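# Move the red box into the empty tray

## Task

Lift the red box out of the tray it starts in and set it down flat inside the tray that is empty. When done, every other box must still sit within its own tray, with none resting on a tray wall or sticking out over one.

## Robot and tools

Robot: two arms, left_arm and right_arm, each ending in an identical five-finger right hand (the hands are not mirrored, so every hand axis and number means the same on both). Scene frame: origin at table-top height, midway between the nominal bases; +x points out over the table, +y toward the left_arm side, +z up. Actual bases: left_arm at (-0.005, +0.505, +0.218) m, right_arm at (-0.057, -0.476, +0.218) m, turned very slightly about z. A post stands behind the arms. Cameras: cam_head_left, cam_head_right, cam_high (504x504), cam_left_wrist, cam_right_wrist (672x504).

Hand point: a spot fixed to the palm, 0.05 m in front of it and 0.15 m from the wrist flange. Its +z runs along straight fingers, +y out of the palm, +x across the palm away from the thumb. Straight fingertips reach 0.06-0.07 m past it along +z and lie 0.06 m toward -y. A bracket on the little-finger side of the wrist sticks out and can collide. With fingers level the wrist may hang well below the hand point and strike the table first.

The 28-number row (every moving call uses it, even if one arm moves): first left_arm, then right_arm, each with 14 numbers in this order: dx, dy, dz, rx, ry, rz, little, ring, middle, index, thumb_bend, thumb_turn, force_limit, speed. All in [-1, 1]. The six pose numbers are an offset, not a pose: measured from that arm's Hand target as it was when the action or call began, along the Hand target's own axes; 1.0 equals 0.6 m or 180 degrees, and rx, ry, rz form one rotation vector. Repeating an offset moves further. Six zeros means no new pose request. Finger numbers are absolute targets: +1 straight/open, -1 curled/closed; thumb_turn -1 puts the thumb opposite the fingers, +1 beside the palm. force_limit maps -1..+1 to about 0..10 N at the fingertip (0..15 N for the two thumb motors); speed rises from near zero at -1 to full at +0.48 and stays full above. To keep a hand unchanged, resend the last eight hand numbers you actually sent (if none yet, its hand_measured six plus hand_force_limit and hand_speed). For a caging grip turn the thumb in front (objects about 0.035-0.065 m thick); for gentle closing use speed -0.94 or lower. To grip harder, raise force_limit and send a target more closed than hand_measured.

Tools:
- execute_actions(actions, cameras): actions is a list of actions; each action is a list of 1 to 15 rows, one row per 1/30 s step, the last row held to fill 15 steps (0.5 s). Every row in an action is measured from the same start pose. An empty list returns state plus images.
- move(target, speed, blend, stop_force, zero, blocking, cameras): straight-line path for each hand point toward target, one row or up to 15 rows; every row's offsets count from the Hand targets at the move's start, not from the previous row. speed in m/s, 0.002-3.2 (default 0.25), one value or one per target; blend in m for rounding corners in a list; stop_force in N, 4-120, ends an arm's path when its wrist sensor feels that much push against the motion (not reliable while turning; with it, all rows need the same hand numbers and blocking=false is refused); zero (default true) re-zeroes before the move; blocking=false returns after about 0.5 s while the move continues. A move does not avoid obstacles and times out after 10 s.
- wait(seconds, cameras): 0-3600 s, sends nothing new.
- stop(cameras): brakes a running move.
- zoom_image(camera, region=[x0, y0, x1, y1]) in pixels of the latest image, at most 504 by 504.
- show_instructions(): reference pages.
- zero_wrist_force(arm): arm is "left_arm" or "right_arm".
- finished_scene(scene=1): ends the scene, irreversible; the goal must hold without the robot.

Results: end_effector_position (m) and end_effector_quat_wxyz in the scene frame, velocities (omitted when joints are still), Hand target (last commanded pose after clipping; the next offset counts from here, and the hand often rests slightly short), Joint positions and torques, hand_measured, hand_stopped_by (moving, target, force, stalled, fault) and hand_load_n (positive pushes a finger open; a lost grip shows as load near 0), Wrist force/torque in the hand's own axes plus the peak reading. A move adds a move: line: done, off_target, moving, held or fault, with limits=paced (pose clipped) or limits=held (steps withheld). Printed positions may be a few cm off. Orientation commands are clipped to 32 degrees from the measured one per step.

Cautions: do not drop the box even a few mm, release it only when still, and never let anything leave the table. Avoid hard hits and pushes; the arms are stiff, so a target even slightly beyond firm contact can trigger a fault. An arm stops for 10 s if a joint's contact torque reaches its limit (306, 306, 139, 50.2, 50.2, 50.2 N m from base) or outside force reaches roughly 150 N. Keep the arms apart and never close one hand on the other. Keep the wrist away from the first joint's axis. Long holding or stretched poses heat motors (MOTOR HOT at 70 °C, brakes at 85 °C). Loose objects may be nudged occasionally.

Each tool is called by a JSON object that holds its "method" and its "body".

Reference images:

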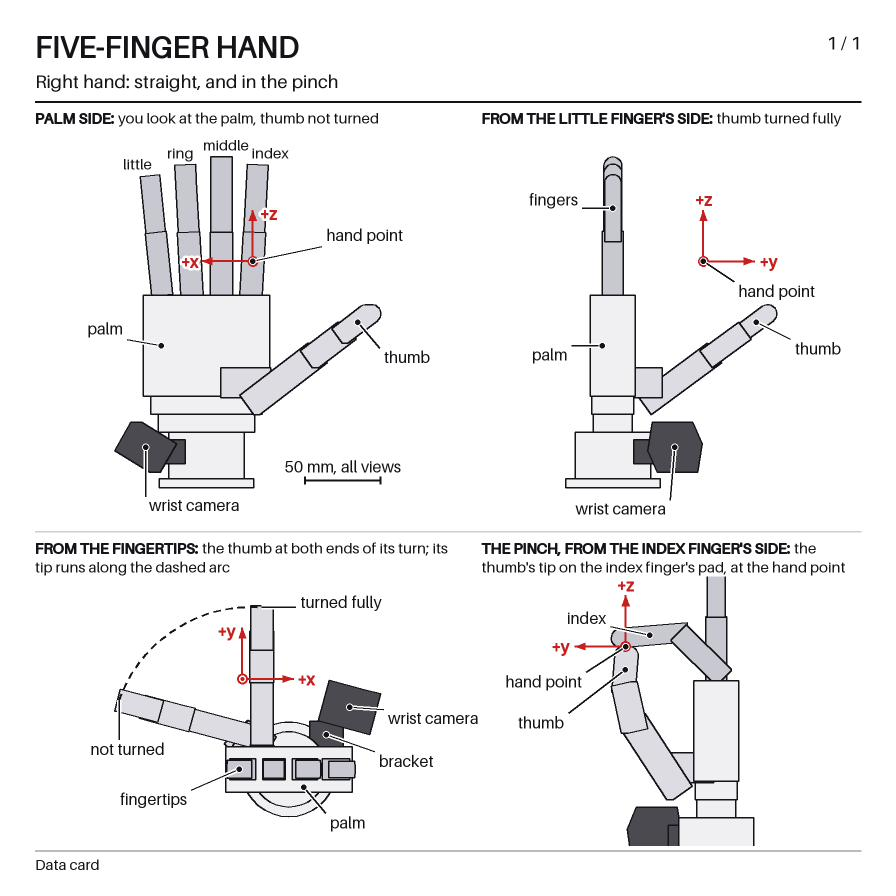

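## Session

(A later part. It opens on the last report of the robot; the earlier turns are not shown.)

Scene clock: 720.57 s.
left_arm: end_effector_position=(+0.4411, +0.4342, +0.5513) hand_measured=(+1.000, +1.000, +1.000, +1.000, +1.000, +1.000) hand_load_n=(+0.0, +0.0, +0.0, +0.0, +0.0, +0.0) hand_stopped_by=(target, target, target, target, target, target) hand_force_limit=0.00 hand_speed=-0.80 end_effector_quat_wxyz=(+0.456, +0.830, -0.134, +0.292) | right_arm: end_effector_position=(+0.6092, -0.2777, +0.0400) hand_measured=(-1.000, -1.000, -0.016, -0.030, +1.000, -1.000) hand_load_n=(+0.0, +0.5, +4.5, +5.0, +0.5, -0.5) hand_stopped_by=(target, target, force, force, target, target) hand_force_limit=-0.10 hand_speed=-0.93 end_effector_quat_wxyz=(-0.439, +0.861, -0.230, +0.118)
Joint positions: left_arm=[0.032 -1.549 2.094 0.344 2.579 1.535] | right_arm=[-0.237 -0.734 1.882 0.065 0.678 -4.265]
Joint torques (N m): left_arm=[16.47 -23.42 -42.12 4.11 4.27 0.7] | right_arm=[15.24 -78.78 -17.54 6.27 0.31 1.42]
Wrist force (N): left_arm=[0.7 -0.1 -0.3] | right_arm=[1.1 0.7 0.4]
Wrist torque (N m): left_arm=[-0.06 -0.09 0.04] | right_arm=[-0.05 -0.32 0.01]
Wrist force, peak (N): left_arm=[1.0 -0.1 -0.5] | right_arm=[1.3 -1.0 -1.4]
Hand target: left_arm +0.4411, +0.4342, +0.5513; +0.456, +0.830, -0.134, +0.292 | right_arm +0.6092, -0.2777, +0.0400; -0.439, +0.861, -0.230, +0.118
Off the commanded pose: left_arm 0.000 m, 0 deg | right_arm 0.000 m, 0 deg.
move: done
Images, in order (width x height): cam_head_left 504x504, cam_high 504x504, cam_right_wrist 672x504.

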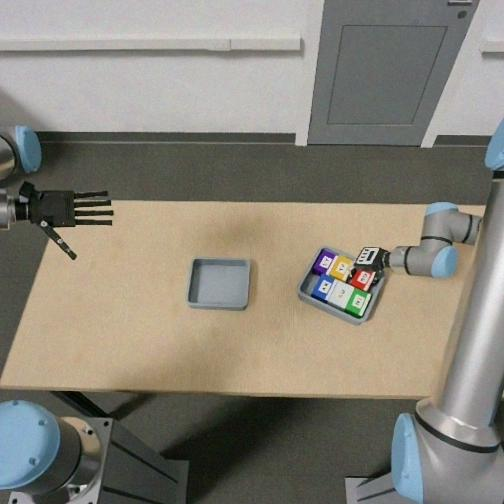

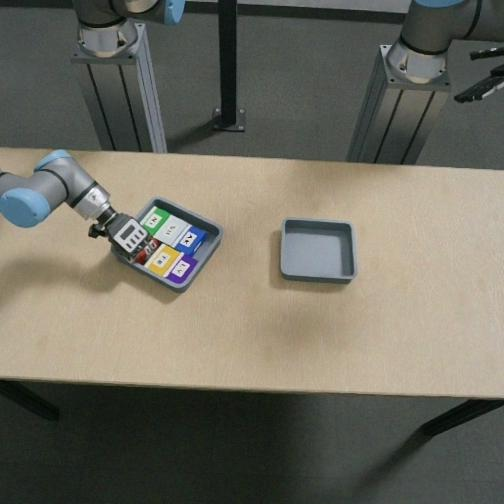

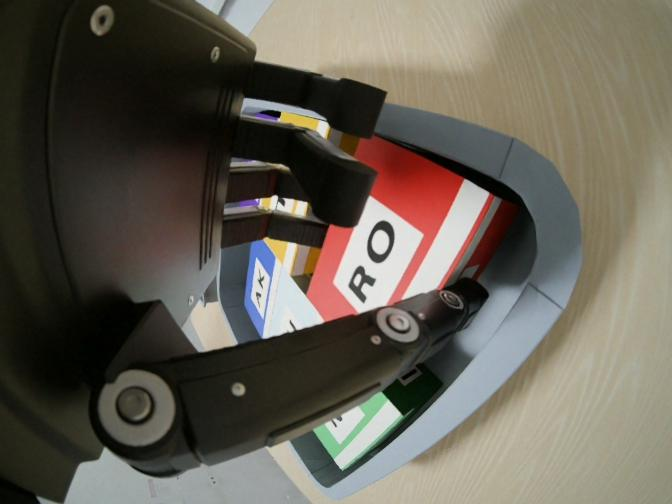

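{"method": "move", "body": {"target": [0,0,0,0,0,0,1,1,1,1,1,1,0,-0.8,0,-0.0270,-0.0196,0,0,0,-1,-1,-0.4,-0.4,1,-1,-0.1,-0.93], "cameras": ["cam_high", "cam_head_left", "cam_right_wrist"], "speed": 0.02}}

{"method": "zoom_image", "body": {"camera": "cam_head_left", "region": [310, 230, 400, 320]}}

{"method": "zoom_image", "body": {"camera": "cam_high", "region": [90, 190, 230, 310]}}

Scene clock: 728.23 s.
left_arm: end_effector_position=(+0.4411, +0.4342, +0.5513) hand_measured=(+1.000, +1.000, +1.000, +1.000, +1.000, +1.000) hand_load_n=(+0.0, +0.0, +0.0, +0.0, +0.0, +0.0) hand_stopped_by=(target, target, target, target, target, target) hand_force_limit=0.00 hand_speed=-0.80 end_effector_quat_wxyz=(+0.456, +0.830, -0.134, +0.292) | right_arm: end_effector_position=(+0.6092, -0.2777, +0.0602) hand_measured=(-1.000, -1.000, -0.016, -0.030, +1.000, -1.000) hand_load_n=(+0.0, +0.0, +4.5, +4.5, +0.0, -0.5) hand_stopped_by=(target, target, force, force, target, target) hand_force_limit=-0.10 hand_speed=-0.93 end_effector_quat_wxyz=(-0.439, +0.861, -0.230, +0.118)
Joint positions: left_arm=[0.032 -1.549 2.094 0.344 2.579 1.535] | right_arm=[-0.237 -0.765 1.888 0.09 0.678 -4.265]
Joint torques (N m): left_arm=[15.48 -22.25 -42.7 4.09 4.12 0.41] | right_arm=[10.04 -63.48 -9.75 2.23 -0.47 0.56]
Wrist force (N): left_arm=[0.6 -0.1 -0.5] | right_arm=[1.0 0.8 -0.4]
Wrist torque (N m): left_arm=[-0.06 -0.09 0.04] | right_arm=[0.00 -0.29 0.01]
Wrist force, peak (N): left_arm=[1.2 0.1 -0.8] | right_arm=[1.8 1.1 -0.3]
Hand target: left_arm +0.4411, +0.4342, +0.5513; +0.456, +0.830, -0.134, +0.292 | right_arm +0.6092, -0.2777, +0.0600; -0.439, +0.861, -0.230, +0.118
Off the commanded pose: left_arm 0.000 m, 0 deg | right_arm 0.000 m, 0 deg.
move: done
Images, in order (width x height): cam_head_left 504x504, cam_high 504x504, cam_right_wrist 672x504.

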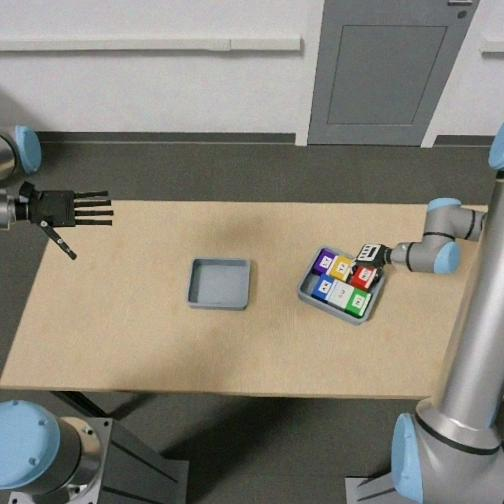

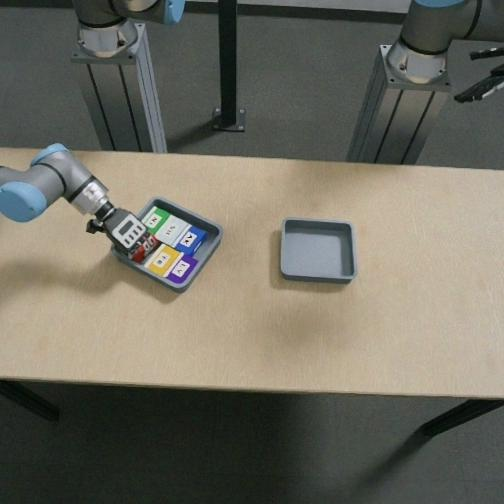

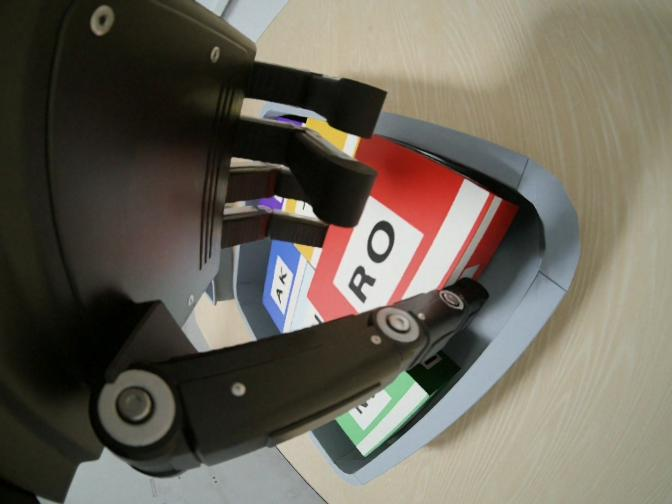

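Scaled by 5.600 from the camera's image (finer frame: 720x720).

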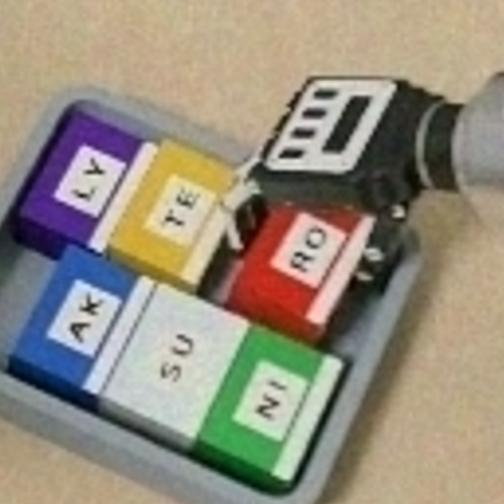

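Scaled by 3.600 from the camera's image (finer frame: 720x720).

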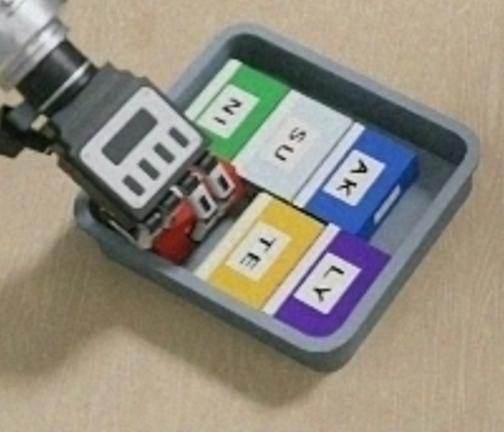

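{"method": "move", "body": {"target": [[0,0,0,0,0,0,1,1,1,1,1,1,0,-0.8,0,-0.1483,-0.1078,0,0,0,-1,-1,-0.4,-0.4,1,-1,-0.1,-0.93],[0,0,0,0,0,0,1,1,1,1,1,1,0,-0.8,-0.4030,-0.5409,0.4326,0,0,0,-1,-1,-0.4,-0.4,1,-1,-0.1,-0.93]], "cameras": ["cam_high", "cam_head_left", "cam_right_wrist"], "speed": [0.06, 0.18], "blend": [0.02, 0]}}

{"method": "zoom_image", "body": {"camera": "cam_head_left", "region": [170, 210, 290, 330]}}

{"method": "zoom_image", "body": {"camera": "cam_high", "region": [240, 170, 380, 300]}}

Scene clock: 756.20 s.
left_arm: end_effector_position=(+0.4411, +0.4342, +0.5513) hand_measured=(+1.000, +1.000, +1.000, +1.000, +1.000, +1.000) hand_load_n=(+0.0, +0.0, +0.0, +0.0, +0.0, +0.0) hand_stopped_by=(target, target, target, target, target, target) hand_force_limit=0.00 hand_speed=-0.80 end_effector_quat_wxyz=(+0.456, +0.830, -0.134, +0.292) | right_arm: end_effector_position=(+0.5998, +0.1901, +0.1700) hand_measured=(-1.000, -1.000, -0.016, -0.030, +1.000, -1.000) hand_load_n=(-0.5, +0.0, +4.5, +5.0, +0.5, -0.5) hand_stopped_by=(target, target, force, force, target, target) hand_force_limit=-0.10 hand_speed=-0.93 end_effector_quat_wxyz=(-0.439, +0.861, -0.230, +0.118)
Joint positions: left_arm=[0.032 -1.549 2.094 0.344 2.579 1.535] | right_arm=[0.48 -0.837 1.581 -0.03 1.112 -3.509]
Joint torques (N m): left_arm=[16.73 -22.44 -42.88 3.97 4.06 0.31] | right_arm=[6.25 -94.78 -31.35 -2.79 -2.68 -1.86]
Wrist force (N): left_arm=[0.2 0.3 -1.0] | right_arm=[1.0 0.9 0.2]
Wrist torque (N m): left_arm=[0.04 0.00 0.03] | right_arm=[-0.03 -0.31 0.18]
Wrist force, peak (N): left_arm=[1.0 -0.1 -0.9] | right_arm=[1.8 1.7 0.2]
Hand target: left_arm +0.4411, +0.4342, +0.5513; +0.456, +0.830, -0.134, +0.292 | right_arm +0.5999, +0.1902, +0.1701; -0.439, +0.861, -0.230, +0.118
Off the commanded pose: left_arm 0.000 m, 0 deg | right_arm 0.000 m, 0 deg.
move: done
Images, in order (width x height): cam_head_left 504x504, cam_high 504x504, cam_right_wrist 672x504.

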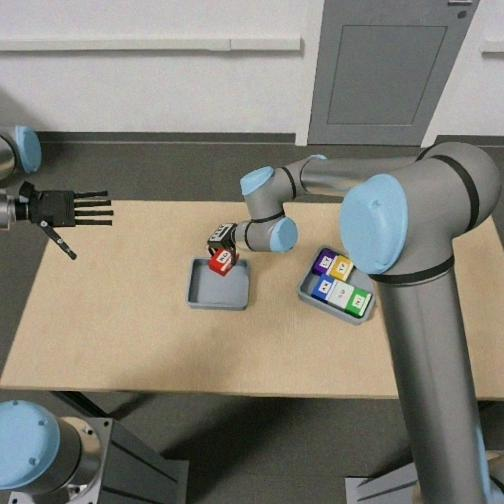

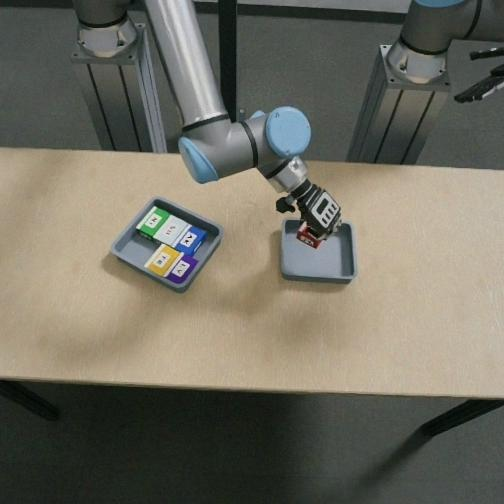

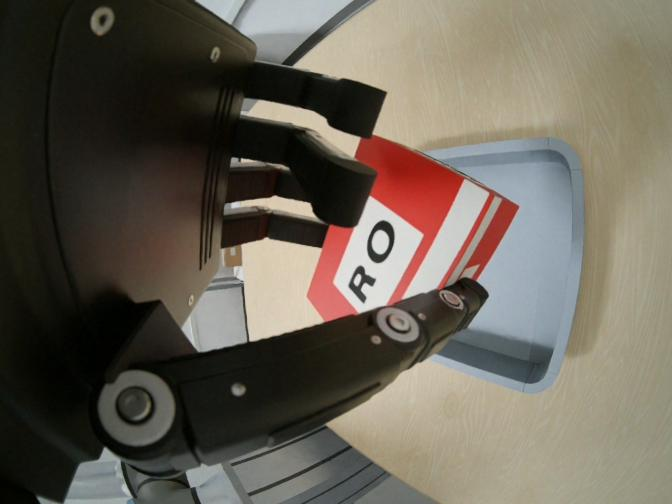

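Scaled by 4.200 from the camera's image (finer frame: 720x720).

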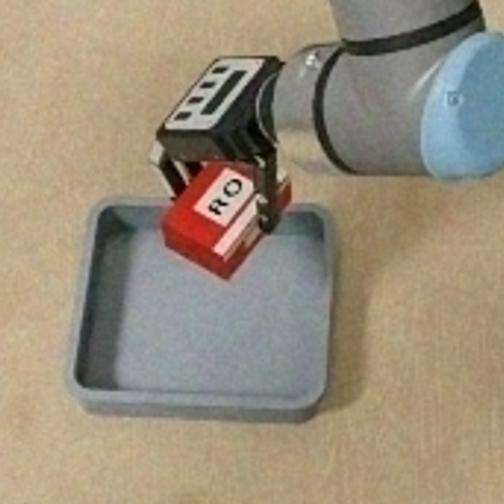

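Scaled by 3.600 from the camera's image (finer frame: 720x720).

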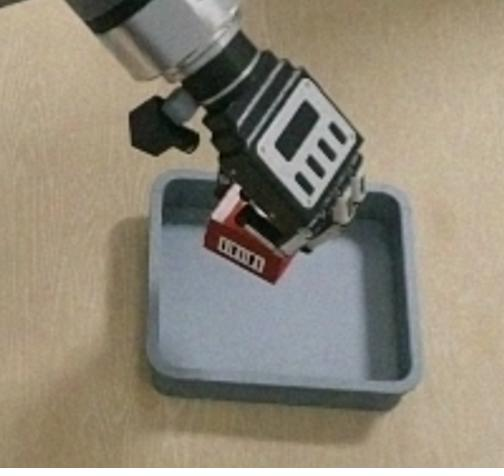

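{"method": "move", "body": {"target": [0,0,0,0,0,0,1,1,1,1,1,1,0,-0.8,-0.0460,0.0963,0.0942,0,0,0,-1,-1,-0.4,-0.4,1,-1,-0.1,-0.93], "cameras": ["cam_high", "cam_head_left", "cam_right_wrist"], "speed": 0.1}}

{"method": "zoom_image", "body": {"camera": "cam_head_left", "region": [170, 210, 290, 330]}}

{"method": "zoom_image", "body": {"camera": "cam_high", "region": [240, 170, 380, 300]}}

Scene clock: 775.50 s.
left_arm: end_effector_position=(+0.4411, +0.4342, +0.5513) hand_measured=(+1.000, +1.000, +1.000, +1.000, +1.000, +1.000) hand_load_n=(+0.0, +0.0, +0.0, +0.0, +0.0, +0.0) hand_stopped_by=(target, target, target, target, target, target) hand_force_limit=0.00 hand_speed=-0.80 end_effector_quat_wxyz=(+0.456, +0.830, -0.134, +0.292) | right_arm: end_effector_position=(+0.5818, +0.2143, +0.0901) hand_measured=(-1.000, -1.000, -0.016, -0.030, +1.000, -1.000) hand_load_n=(+0.0, +0.0, +4.5, +5.0, +0.5, -0.5) hand_stopped_by=(target, target, force, force, target, target) hand_force_limit=-0.10 hand_speed=-0.93 end_effector_quat_wxyz=(-0.439, +0.861, -0.230, +0.118)
Joint positions: left_arm=[0.032 -1.549 2.094 0.344 2.579 1.535] | right_arm=[0.519 -0.744 1.585 -0.139 1.142 -3.481]
Joint torques (N m): left_arm=[17 -22.29 -42.56 4.05 3.93 0.06] | right_arm=[-14.45 -102.07 -33.97 3.85 -2.95 -3.04]
Wrist force (N): left_arm=[0.8 0.2 -0.8] | right_arm=[0.8 -0.1 0.3]
Wrist torque (N m): left_arm=[0.01 -0.09 0.07] | right_arm=[-0.18 -0.29 -0.11]
Wrist force, peak (N): left_arm=[0.8 -0.2 -0.8] | right_arm=[1.7 1.1 0.4]
Hand target: left_arm +0.4411, +0.4342, +0.5513; +0.456, +0.830, -0.134, +0.292 | right_arm +0.5819, +0.2142, +0.0902; -0.439, +0.861, -0.230, +0.118
Off the commanded pose: left_arm 0.000 m, 0 deg | right_arm 0.000 m, 0 deg.
move: done
Images, in order (width x height): cam_head_left 504x504, cam_high 504x504, cam_right_wrist 672x504.

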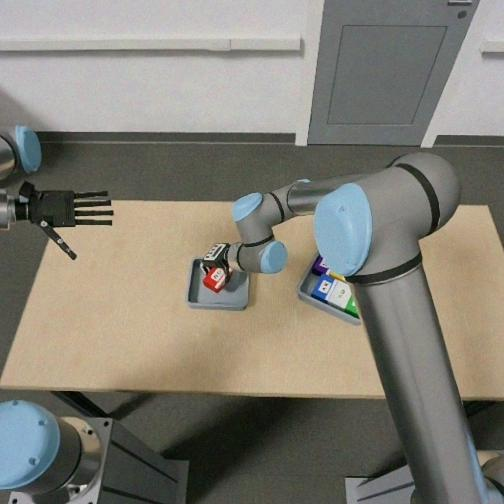

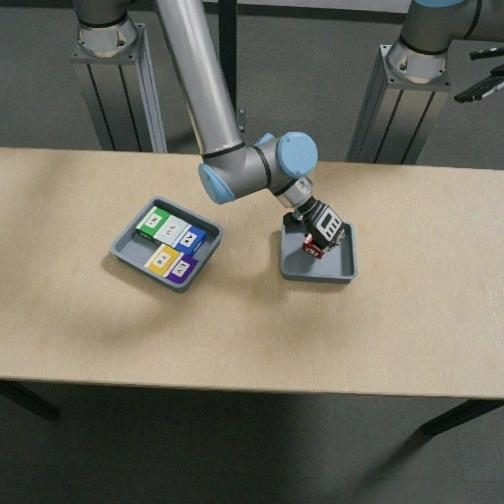

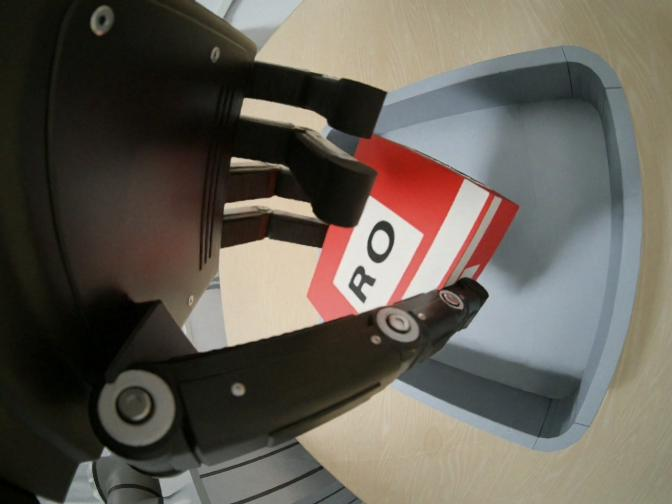

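Scaled by 4.200 from the camera's image (finer frame: 720x720).

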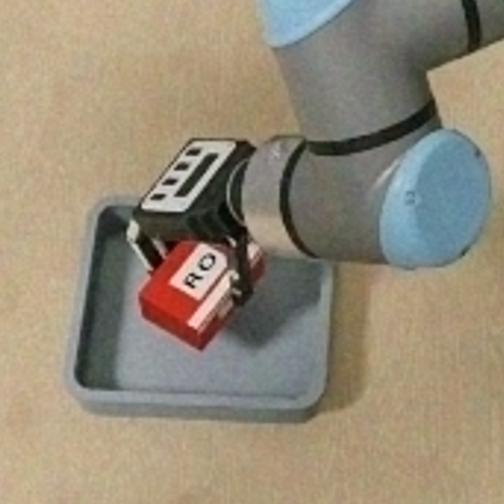

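Scaled by 3.600 from the camera's image (finer frame: 720x720).

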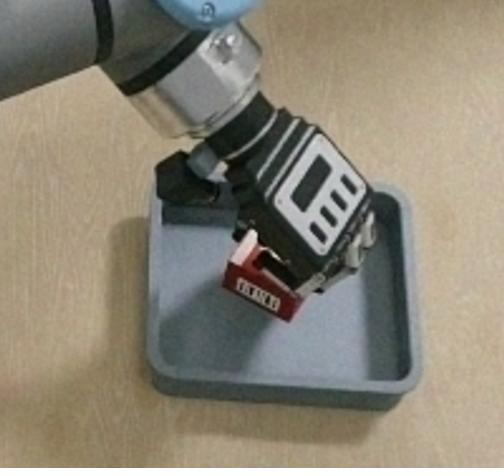

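{"method": "move", "body": {"target": [0,0,0,0,0,0,1,1,1,1,1,1,0,-0.8,0.0072,0.0447,0.0377,0,0,0,-1,-1,-0.4,-0.4,1,-1,-0.1,-0.93], "speed": 0.04, "stop_force": 8, "cameras": ["cam_head_left","cam_high"]}}

Scene clock: 799.27 s.
left_arm: end_effector_position=(+0.4411, +0.4342, +0.5513) hand_measured=(+1.000, +1.000, +1.000, +1.000, +1.000, +1.000) hand_load_n=(+0.0, +0.0, +0.0, +0.0, +0.0, +0.0) hand_stopped_by=(target, target, target, target, target, target) hand_force_limit=0.00 hand_speed=-0.80 end_effector_quat_wxyz=(+0.456, +0.830, -0.134, +0.292) | right_arm: end_effector_position=(+0.5870, +0.2142, +0.0552) hand_measured=(-1.000, -1.000, -0.016, -0.030, +1.000, -1.000) hand_load_n=(+0.0, +0.0, +4.5, +5.0, +0.5, +0.0) hand_stopped_by=(target, target, force, force, target, target) hand_force_limit=-0.10 hand_speed=-0.93 end_effector_quat_wxyz=(-0.439, +0.861, -0.230, +0.118)
Joint positions: left_arm=[0.032 -1.549 2.094 0.344 2.579 1.535] | right_arm=[0.516 -0.696 1.572 -0.173 1.139 -3.483]
Joint torques (N m): left_arm=[17.07 -22.69 -42.73 3.87 4.02 -0.05] | right_arm=[3.63 -104.48 -17.98 4.17 -0.81 -0.31]
Wrist force (N): left_arm=[0.4 -0.4 -0.6] | right_arm=[1.4 0.1 0.0]
Wrist torque (N m): left_arm=[-0.10 -0.04 0.02] | right_arm=[-0.15 -0.36 0.19]
Wrist force, peak (N): left_arm=[0.7 -0.1 -1.0] | right_arm=[1.6 1.0 -0.1]
Hand target: left_arm +0.4411, +0.4342, +0.5513; +0.456, +0.830, -0.134, +0.292 | right_arm +0.5870, +0.2142, +0.0552; -0.439, +0.861, -0.230, +0.118
Off the commanded pose: left_arm 0.000 m, 0 deg | right_arm 0.000 m, 0 deg.
move: done

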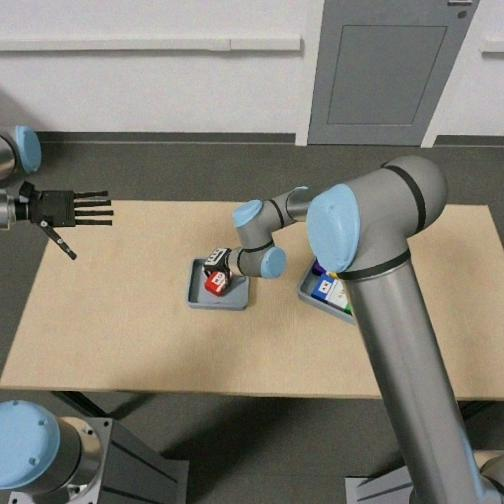

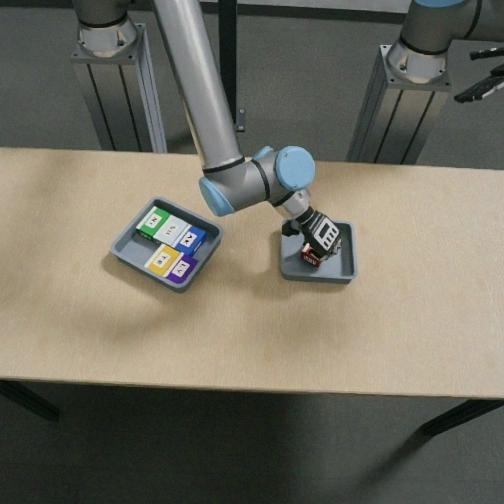

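{"method": "zoom_image", "body": {"camera": "cam_head_left", "region": [170, 230, 270, 330]}}

{"method": "zoom_image", "body": {"camera": "cam_high", "region": [260, 190, 380, 310]}}

Scaled by 5.040 from the camera's image (finer frame: 720x720).

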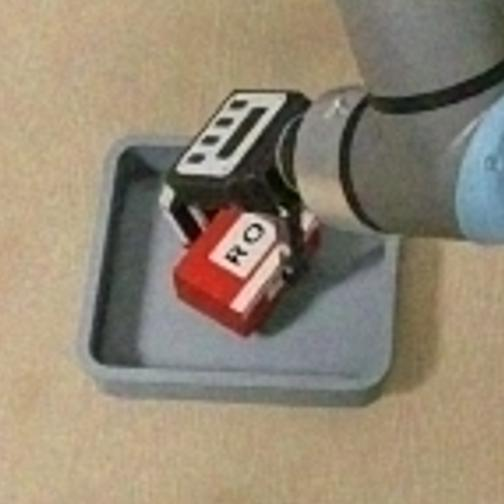

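Scaled by 4.200 from the camera's image (finer frame: 720x720).

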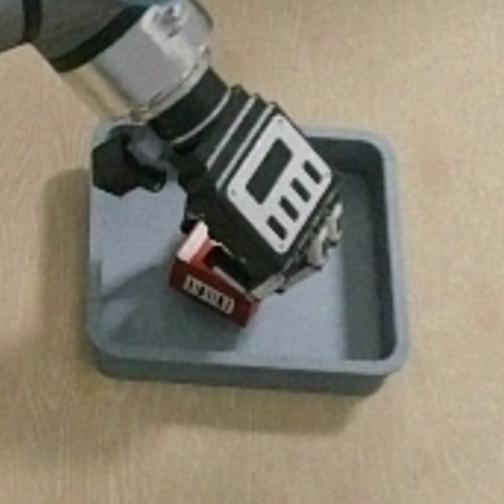

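{"method": "move", "body": {"target": [0,0,0,0,0,0,1,1,1,1,1,1,0,-0.8,0,0.0135,0.0098,0,0,0,-1,-1,-0.4,-0.4,1,-1,-0.1,-0.93], "speed": 0.02, "stop_force": 5}}

{"method": "move", "body": {"target": [0,0,0,0,0,0,1,1,1,1,1,1,0,-0.8,0,0.0128,0.0093,0,0,0,-1,-1,-0.4,-0.4,1,-1,-0.1,-0.93], "speed": 0.005, "stop_force": 4, "cameras": ["cam_head_left","cam_high"]}}

Scene clock: 816.13 s.
left_arm: end_effector_position=(+0.4411, +0.4342, +0.5513) hand_measured=(+1.000, +1.000, +1.000, +1.000, +1.000, +1.000) hand_load_n=(+0.0, +0.0, +0.0, +0.0, +0.0, +0.0) hand_stopped_by=(target, target, target, target, target, target) hand_force_limit=0.00 hand_speed=-0.80 end_effector_quat_wxyz=(+0.456, +0.830, -0.134, +0.292) | right_arm: end_effector_position=(+0.5870, +0.2142, +0.0452) hand_measured=(-1.000, -1.000, -0.016, -0.030, +1.000, -1.000) hand_load_n=(+0.0, +0.5, +4.5, +5.0, +0.5, -0.5) hand_stopped_by=(target, target, force, force, target, target) hand_force_limit=-0.10 hand_speed=-0.93 end_effector_quat_wxyz=(-0.439, +0.861, -0.230, +0.118)
Joint positions: left_arm=[0.032 -1.549 2.094 0.344 2.579 1.535] | right_arm=[0.516 -0.683 1.571 -0.184 1.139 -3.483]
Joint torques (N m): left_arm=[16.64 -22.09 -42.66 3.83 3.87 -0.17] | right_arm=[3.02 -104.34 -28.42 4.18 -0.45 0.36]
Wrist force (N): left_arm=[0.5 -0.3 -0.7] | right_arm=[1.2 0.5 0.1]
Wrist torque (N m): left_arm=[-0.06 -0.06 0.03] | right_arm=[-0.09 -0.35 0.20]
Wrist force, peak (N): left_arm=[0.8 -0.2 -0.8] | right_arm=[1.7 0.5 0.4]
Hand target: left_arm +0.4411, +0.4342, +0.5513; +0.456, +0.830, -0.134, +0.292 | right_arm +0.5870, +0.2142, +0.0452; -0.439, +0.861, -0.230, +0.118
Off the commanded pose: left_arm 0.000 m, 0 deg | right_arm 0.000 m, 0 deg.
move: done

Scene clock: 818.43 s.
left_arm: end_effector_position=(+0.4411, +0.4342, +0.5513) hand_measured=(+1.000, +1.000, +1.000, +1.000, +1.000, +1.000) hand_load_n=(+0.0, +0.0, +0.0, +0.0, +0.0, +0.0) hand_stopped_by=(target, target, target, target, target, target) hand_force_limit=0.00 hand_speed=-0.80 end_effector_quat_wxyz=(+0.456, +0.830, -0.134, +0.292) | right_arm: end_effector_position=(+0.5870, +0.2143, +0.0391) hand_measured=(-1.000, -1.000, -0.016, -0.030, +1.000, -1.000) hand_load_n=(+0.0, +0.0, +4.5, +4.5, +0.0, -0.5) hand_stopped_by=(target, target, force, force, target, target) hand_force_limit=-0.10 hand_speed=-0.93 end_effector_quat_wxyz=(-0.439, +0.861, -0.230, +0.118)
Joint positions: left_arm=[0.032 -1.549 2.094 0.344 2.579 1.535] | right_arm=[0.516 -0.676 1.57 -0.191 1.139 -3.483]
Joint torques (N m): left_arm=[16.38 -23.57 -42.96 3.99 4.07 -0.21] | right_arm=[-0.01 -98.06 -17.04 4.37 -1.19 -0.41]
Wrist force (N): left_arm=[0.4 0.0 -0.4] | right_arm=[-0.2 -5.7 -4.5]
Wrist torque (N m): left_arm=[-0.04 -0.05 0.03] | right_arm=[-0.42 -0.24 0.10]
Wrist force, peak (N): left_arm=[1.1 0.1 -0.8] | right_arm=[-0.6 -6.5 -6.1]
Hand target: left_arm +0.4411, +0.4342, +0.5513; +0.456, +0.830, -0.134, +0.292 | right_arm +0.5870, +0.2142, +0.0391; -0.439, +0.861, -0.230, +0.118 (not the last commanded pose)
Off the commanded pose: left_arm 0.000 m, 0 deg | right_arm 0.003 m, 0 deg.
move: contact (right_arm)

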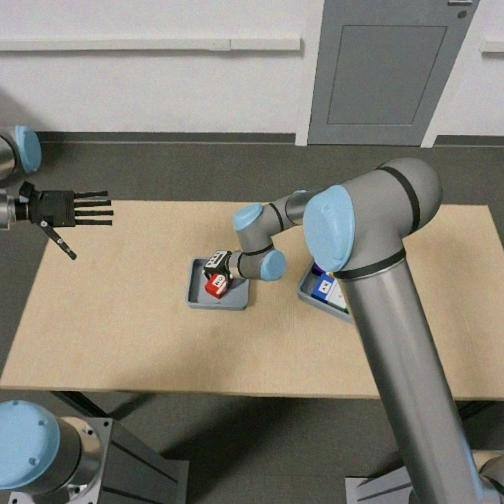

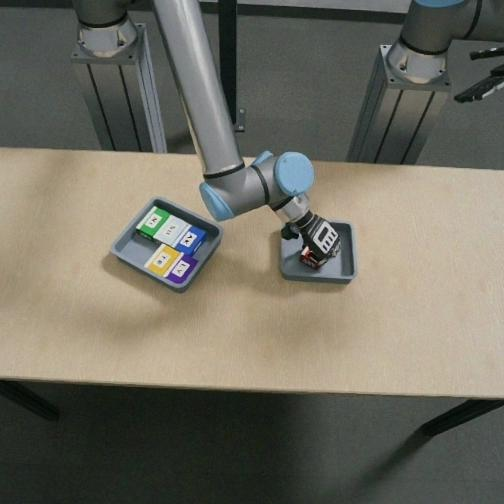

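{"method": "move", "body": {"target": [0,0,0,0,0,0,1,1,1,1,1,1,0,-0.8,0,0,0,0,0,0,-1,-1,0.1,0.1,1,-1,-0.1,-0.85], "cameras": ["cam_head_left","cam_high","cam_right_wrist"]}}

{"method": "zoom_image", "body": {"camera": "cam_head_left", "region": [170, 230, 270, 330]}}

{"method": "zoom_image", "body": {"camera": "cam_high", "region": [260, 190, 380, 310]}}

Scene clock: 824.30 s.
left_arm: end_effector_position=(+0.4411, +0.4342, +0.5513) hand_measured=(+1.000, +1.000, +1.000, +1.000, +1.000, +1.000) hand_load_n=(+0.0, +0.0, +0.0, +0.0, +0.0, +0.0) hand_stopped_by=(target, target, target, target, target, target) hand_force_limit=0.00 hand_speed=-0.80 end_effector_quat_wxyz=(+0.456, +0.830, -0.134, +0.292) | right_arm: end_effector_position=(+0.5870, +0.2142, +0.0391) hand_measured=(-1.000, -1.000, +0.100, +0.100, +1.000, -1.000) hand_load_n=(+0.0, +0.0, +0.0, +0.0, +0.0, +0.0) hand_stopped_by=(target, target, target, target, target, target) hand_force_limit=-0.10 hand_speed=-0.85 end_effector_quat_wxyz=(-0.439, +0.861, -0.230, +0.118)
Joint positions: left_arm=[0.032 -1.549 2.094 0.344 2.579 1.535] | right_arm=[0.516 -0.676 1.57 -0.191 1.139 -3.483]
Joint torques (N m): left_arm=[17.09 -21.99 -42.92 3.84 4.08 -0.31] | right_arm=[0.6 -98.27 -18.44 3.01 -1.35 -0.35]
Wrist force (N): left_arm=[0.9 -0.4 -0.2] | right_arm=[1.3 0.3 -1.0]
Wrist torque (N m): left_arm=[-0.12 -0.13 0.05] | right_arm=[-0.01 -0.34 0.19]
Wrist force, peak (N): left_arm=[1.4 0.2 -0.7] | right_arm=[0.3 -3.8 -8.1]
Hand target: left_arm +0.4411, +0.4342, +0.5513; +0.456, +0.830, -0.134, +0.292 | right_arm +0.5870, +0.2142, +0.0391; -0.439, +0.861, -0.230, +0.118
Off the commanded pose: left_arm 0.000 m, 0 deg | right_arm 0.000 m, 0 deg.
move: done

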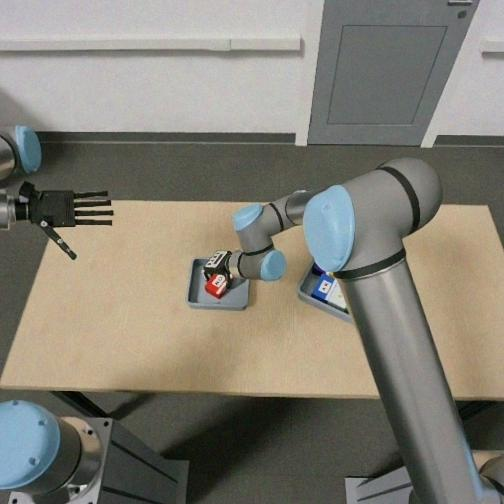

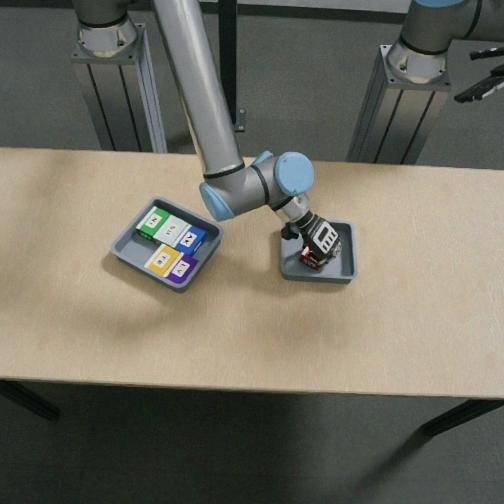

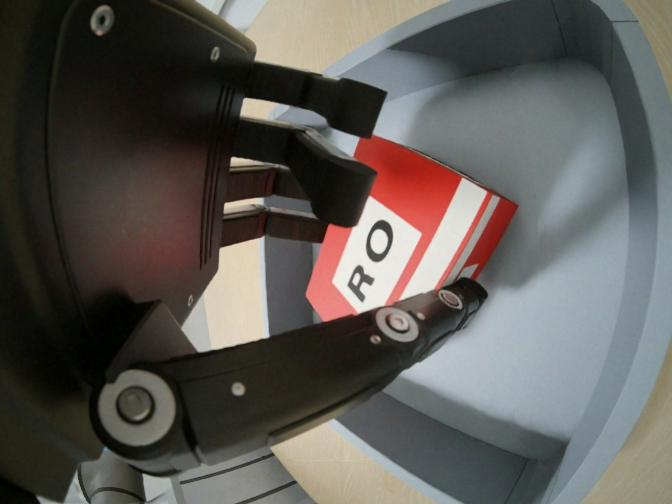

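Scaled by 5.040 from the camera's image (finer frame: 720x720).

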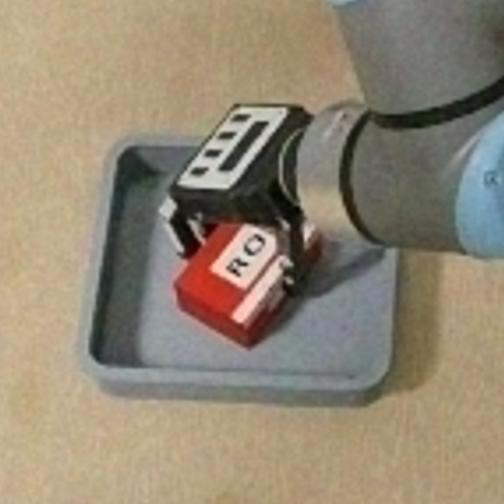

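Scaled by 4.200 from the camera's image (finer frame: 720x720).

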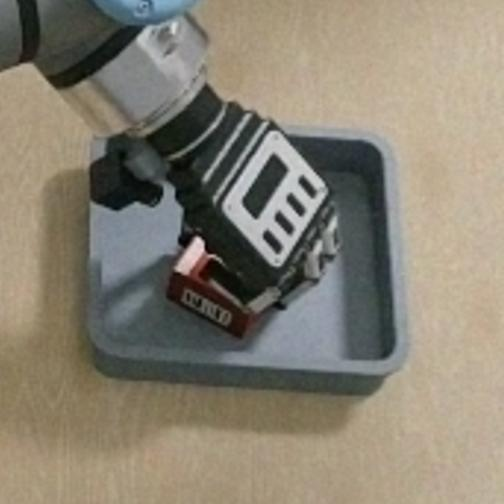

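{"method": "move", "body": {"target": [[0,0,0,0,0,0,1,1,1,1,1,1,0,-0.8,0,0.003,-0.0041,0,0,0,-1,-1,0.1,0.1,1,-1,-0.1,-0.85],[0,0,0,0,0,0,1,1,1,1,1,1,0,-0.8,0,-0.051,-0.0435,0,0,0,-1,-1,0.1,0.1,1,-1,-0.1,-0.85],[0,0,0,0,0,0,1,1,1,1,1,1,0,-0.8,0,-0.1993,-0.1511,0,0,0,-1,-1,0.1,0.1,1,-1,-0.1,-0.85]], "speed": [0.01,0.03,0.12], "cameras": ["cam_head_left","cam_high"]}}

{"method": "zoom_image", "body": {"camera": "cam_head_left", "region": [170, 230, 270, 330]}}

{"method": "zoom_image", "body": {"camera": "cam_high", "region": [260, 190, 380, 310]}}

Scene clock: 836.67 s.
left_arm: end_effector_position=(+0.4411, +0.4342, +0.5513) hand_measured=(+1.000, +1.000, +1.000, +1.000, +1.000, +1.000) hand_load_n=(+0.0, +0.0, +0.0, +0.0, +0.0, +0.0) hand_stopped_by=(target, target, target, target, target, target) hand_force_limit=0.00 hand_speed=-0.80 end_effector_quat_wxyz=(+0.456, +0.830, -0.134, +0.292) | right_arm: end_effector_position=(+0.5854, +0.2116, +0.1893) hand_measured=(-1.000, -1.000, +0.100, +0.100, +1.000, -1.000) hand_load_n=(+0.0, +0.0, +0.0, +0.0, +0.0, +0.0) hand_stopped_by=(target, target, target, target, target, target) hand_force_limit=-0.10 hand_speed=-0.85 end_effector_quat_wxyz=(-0.439, +0.861, -0.230, +0.118)
Joint positions: left_arm=[0.032 -1.549 2.094 0.344 2.579 1.535] | right_arm=[0.514 -0.856 1.571 -0.012 1.137 -3.485]
Joint torques (N m): left_arm=[16.25 -23.08 -42.21 4.05 3.74 -0.43] | right_arm=[9.28 -66.86 -22.45 -2.61 0.84 0.18]
Wrist force (N): left_arm=[0.5 -0.4 -0.2] | right_arm=[0.8 0.2 -0.3]
Wrist torque (N m): left_arm=[-0.13 -0.08 0.03] | right_arm=[-0.05 -0.29 0.18]
Wrist force, peak (N): left_arm=[1.1 -0.2 -0.3] | right_arm=[1.4 -1.1 -1.6]
Hand target: left_arm +0.4411, +0.4342, +0.5513; +0.456, +0.830, -0.134, +0.292 | right_arm +0.5853, +0.2115, +0.1892; -0.439, +0.861, -0.230, +0.118
Off the commanded pose: left_arm 0.000 m, 0 deg | right_arm 0.000 m, 0 deg.
move: done

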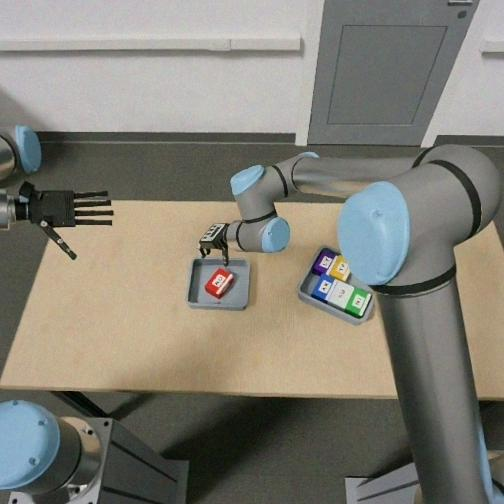

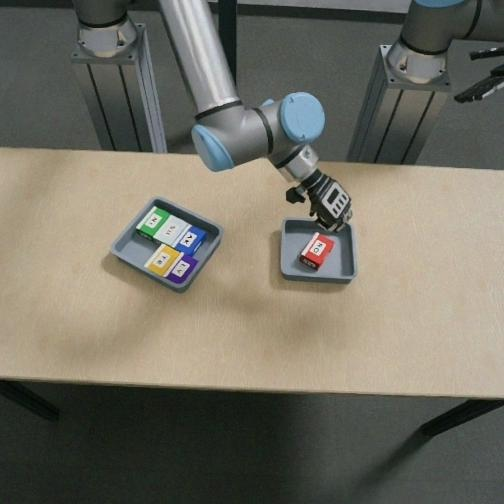

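Scaled by 5.040 from the camera's image (finer frame: 720x720).

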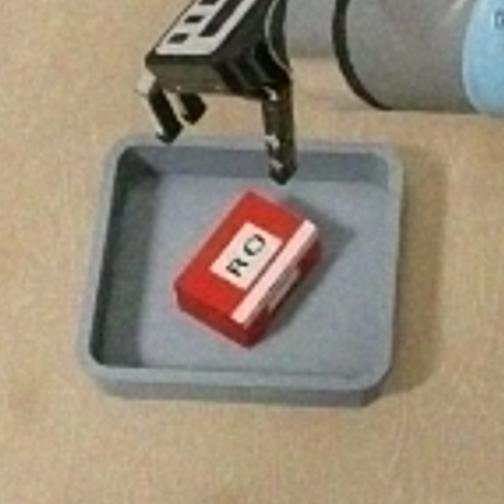

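Scaled by 4.200 from the camera's image (finer frame: 720x720).

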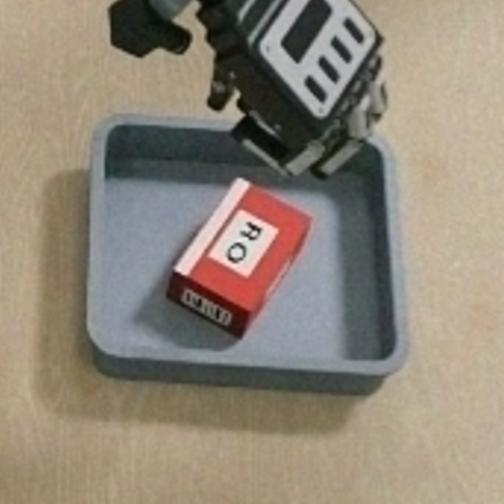

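{"method": "zoom_image", "body": {"camera": "cam_high", "region": [100, 180, 240, 310]}}

Scaled by 3.600 from the camera's image (finer frame: 720x720).

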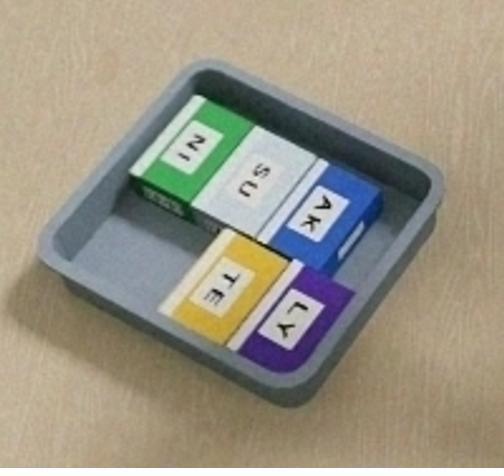

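{"method": "zoom_image", "body": {"camera": "cam_head_left", "region": [280, 230, 400, 340]}}

Scaled by 4.200 from the camera's image (finer frame: 720x720).

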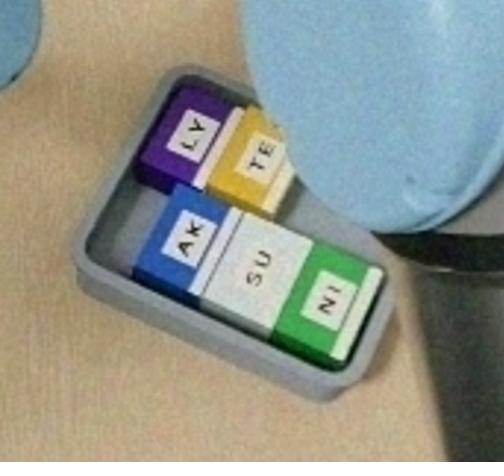

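{"method": "finished_scene", "body": {}}

The scene is finished: the task was done.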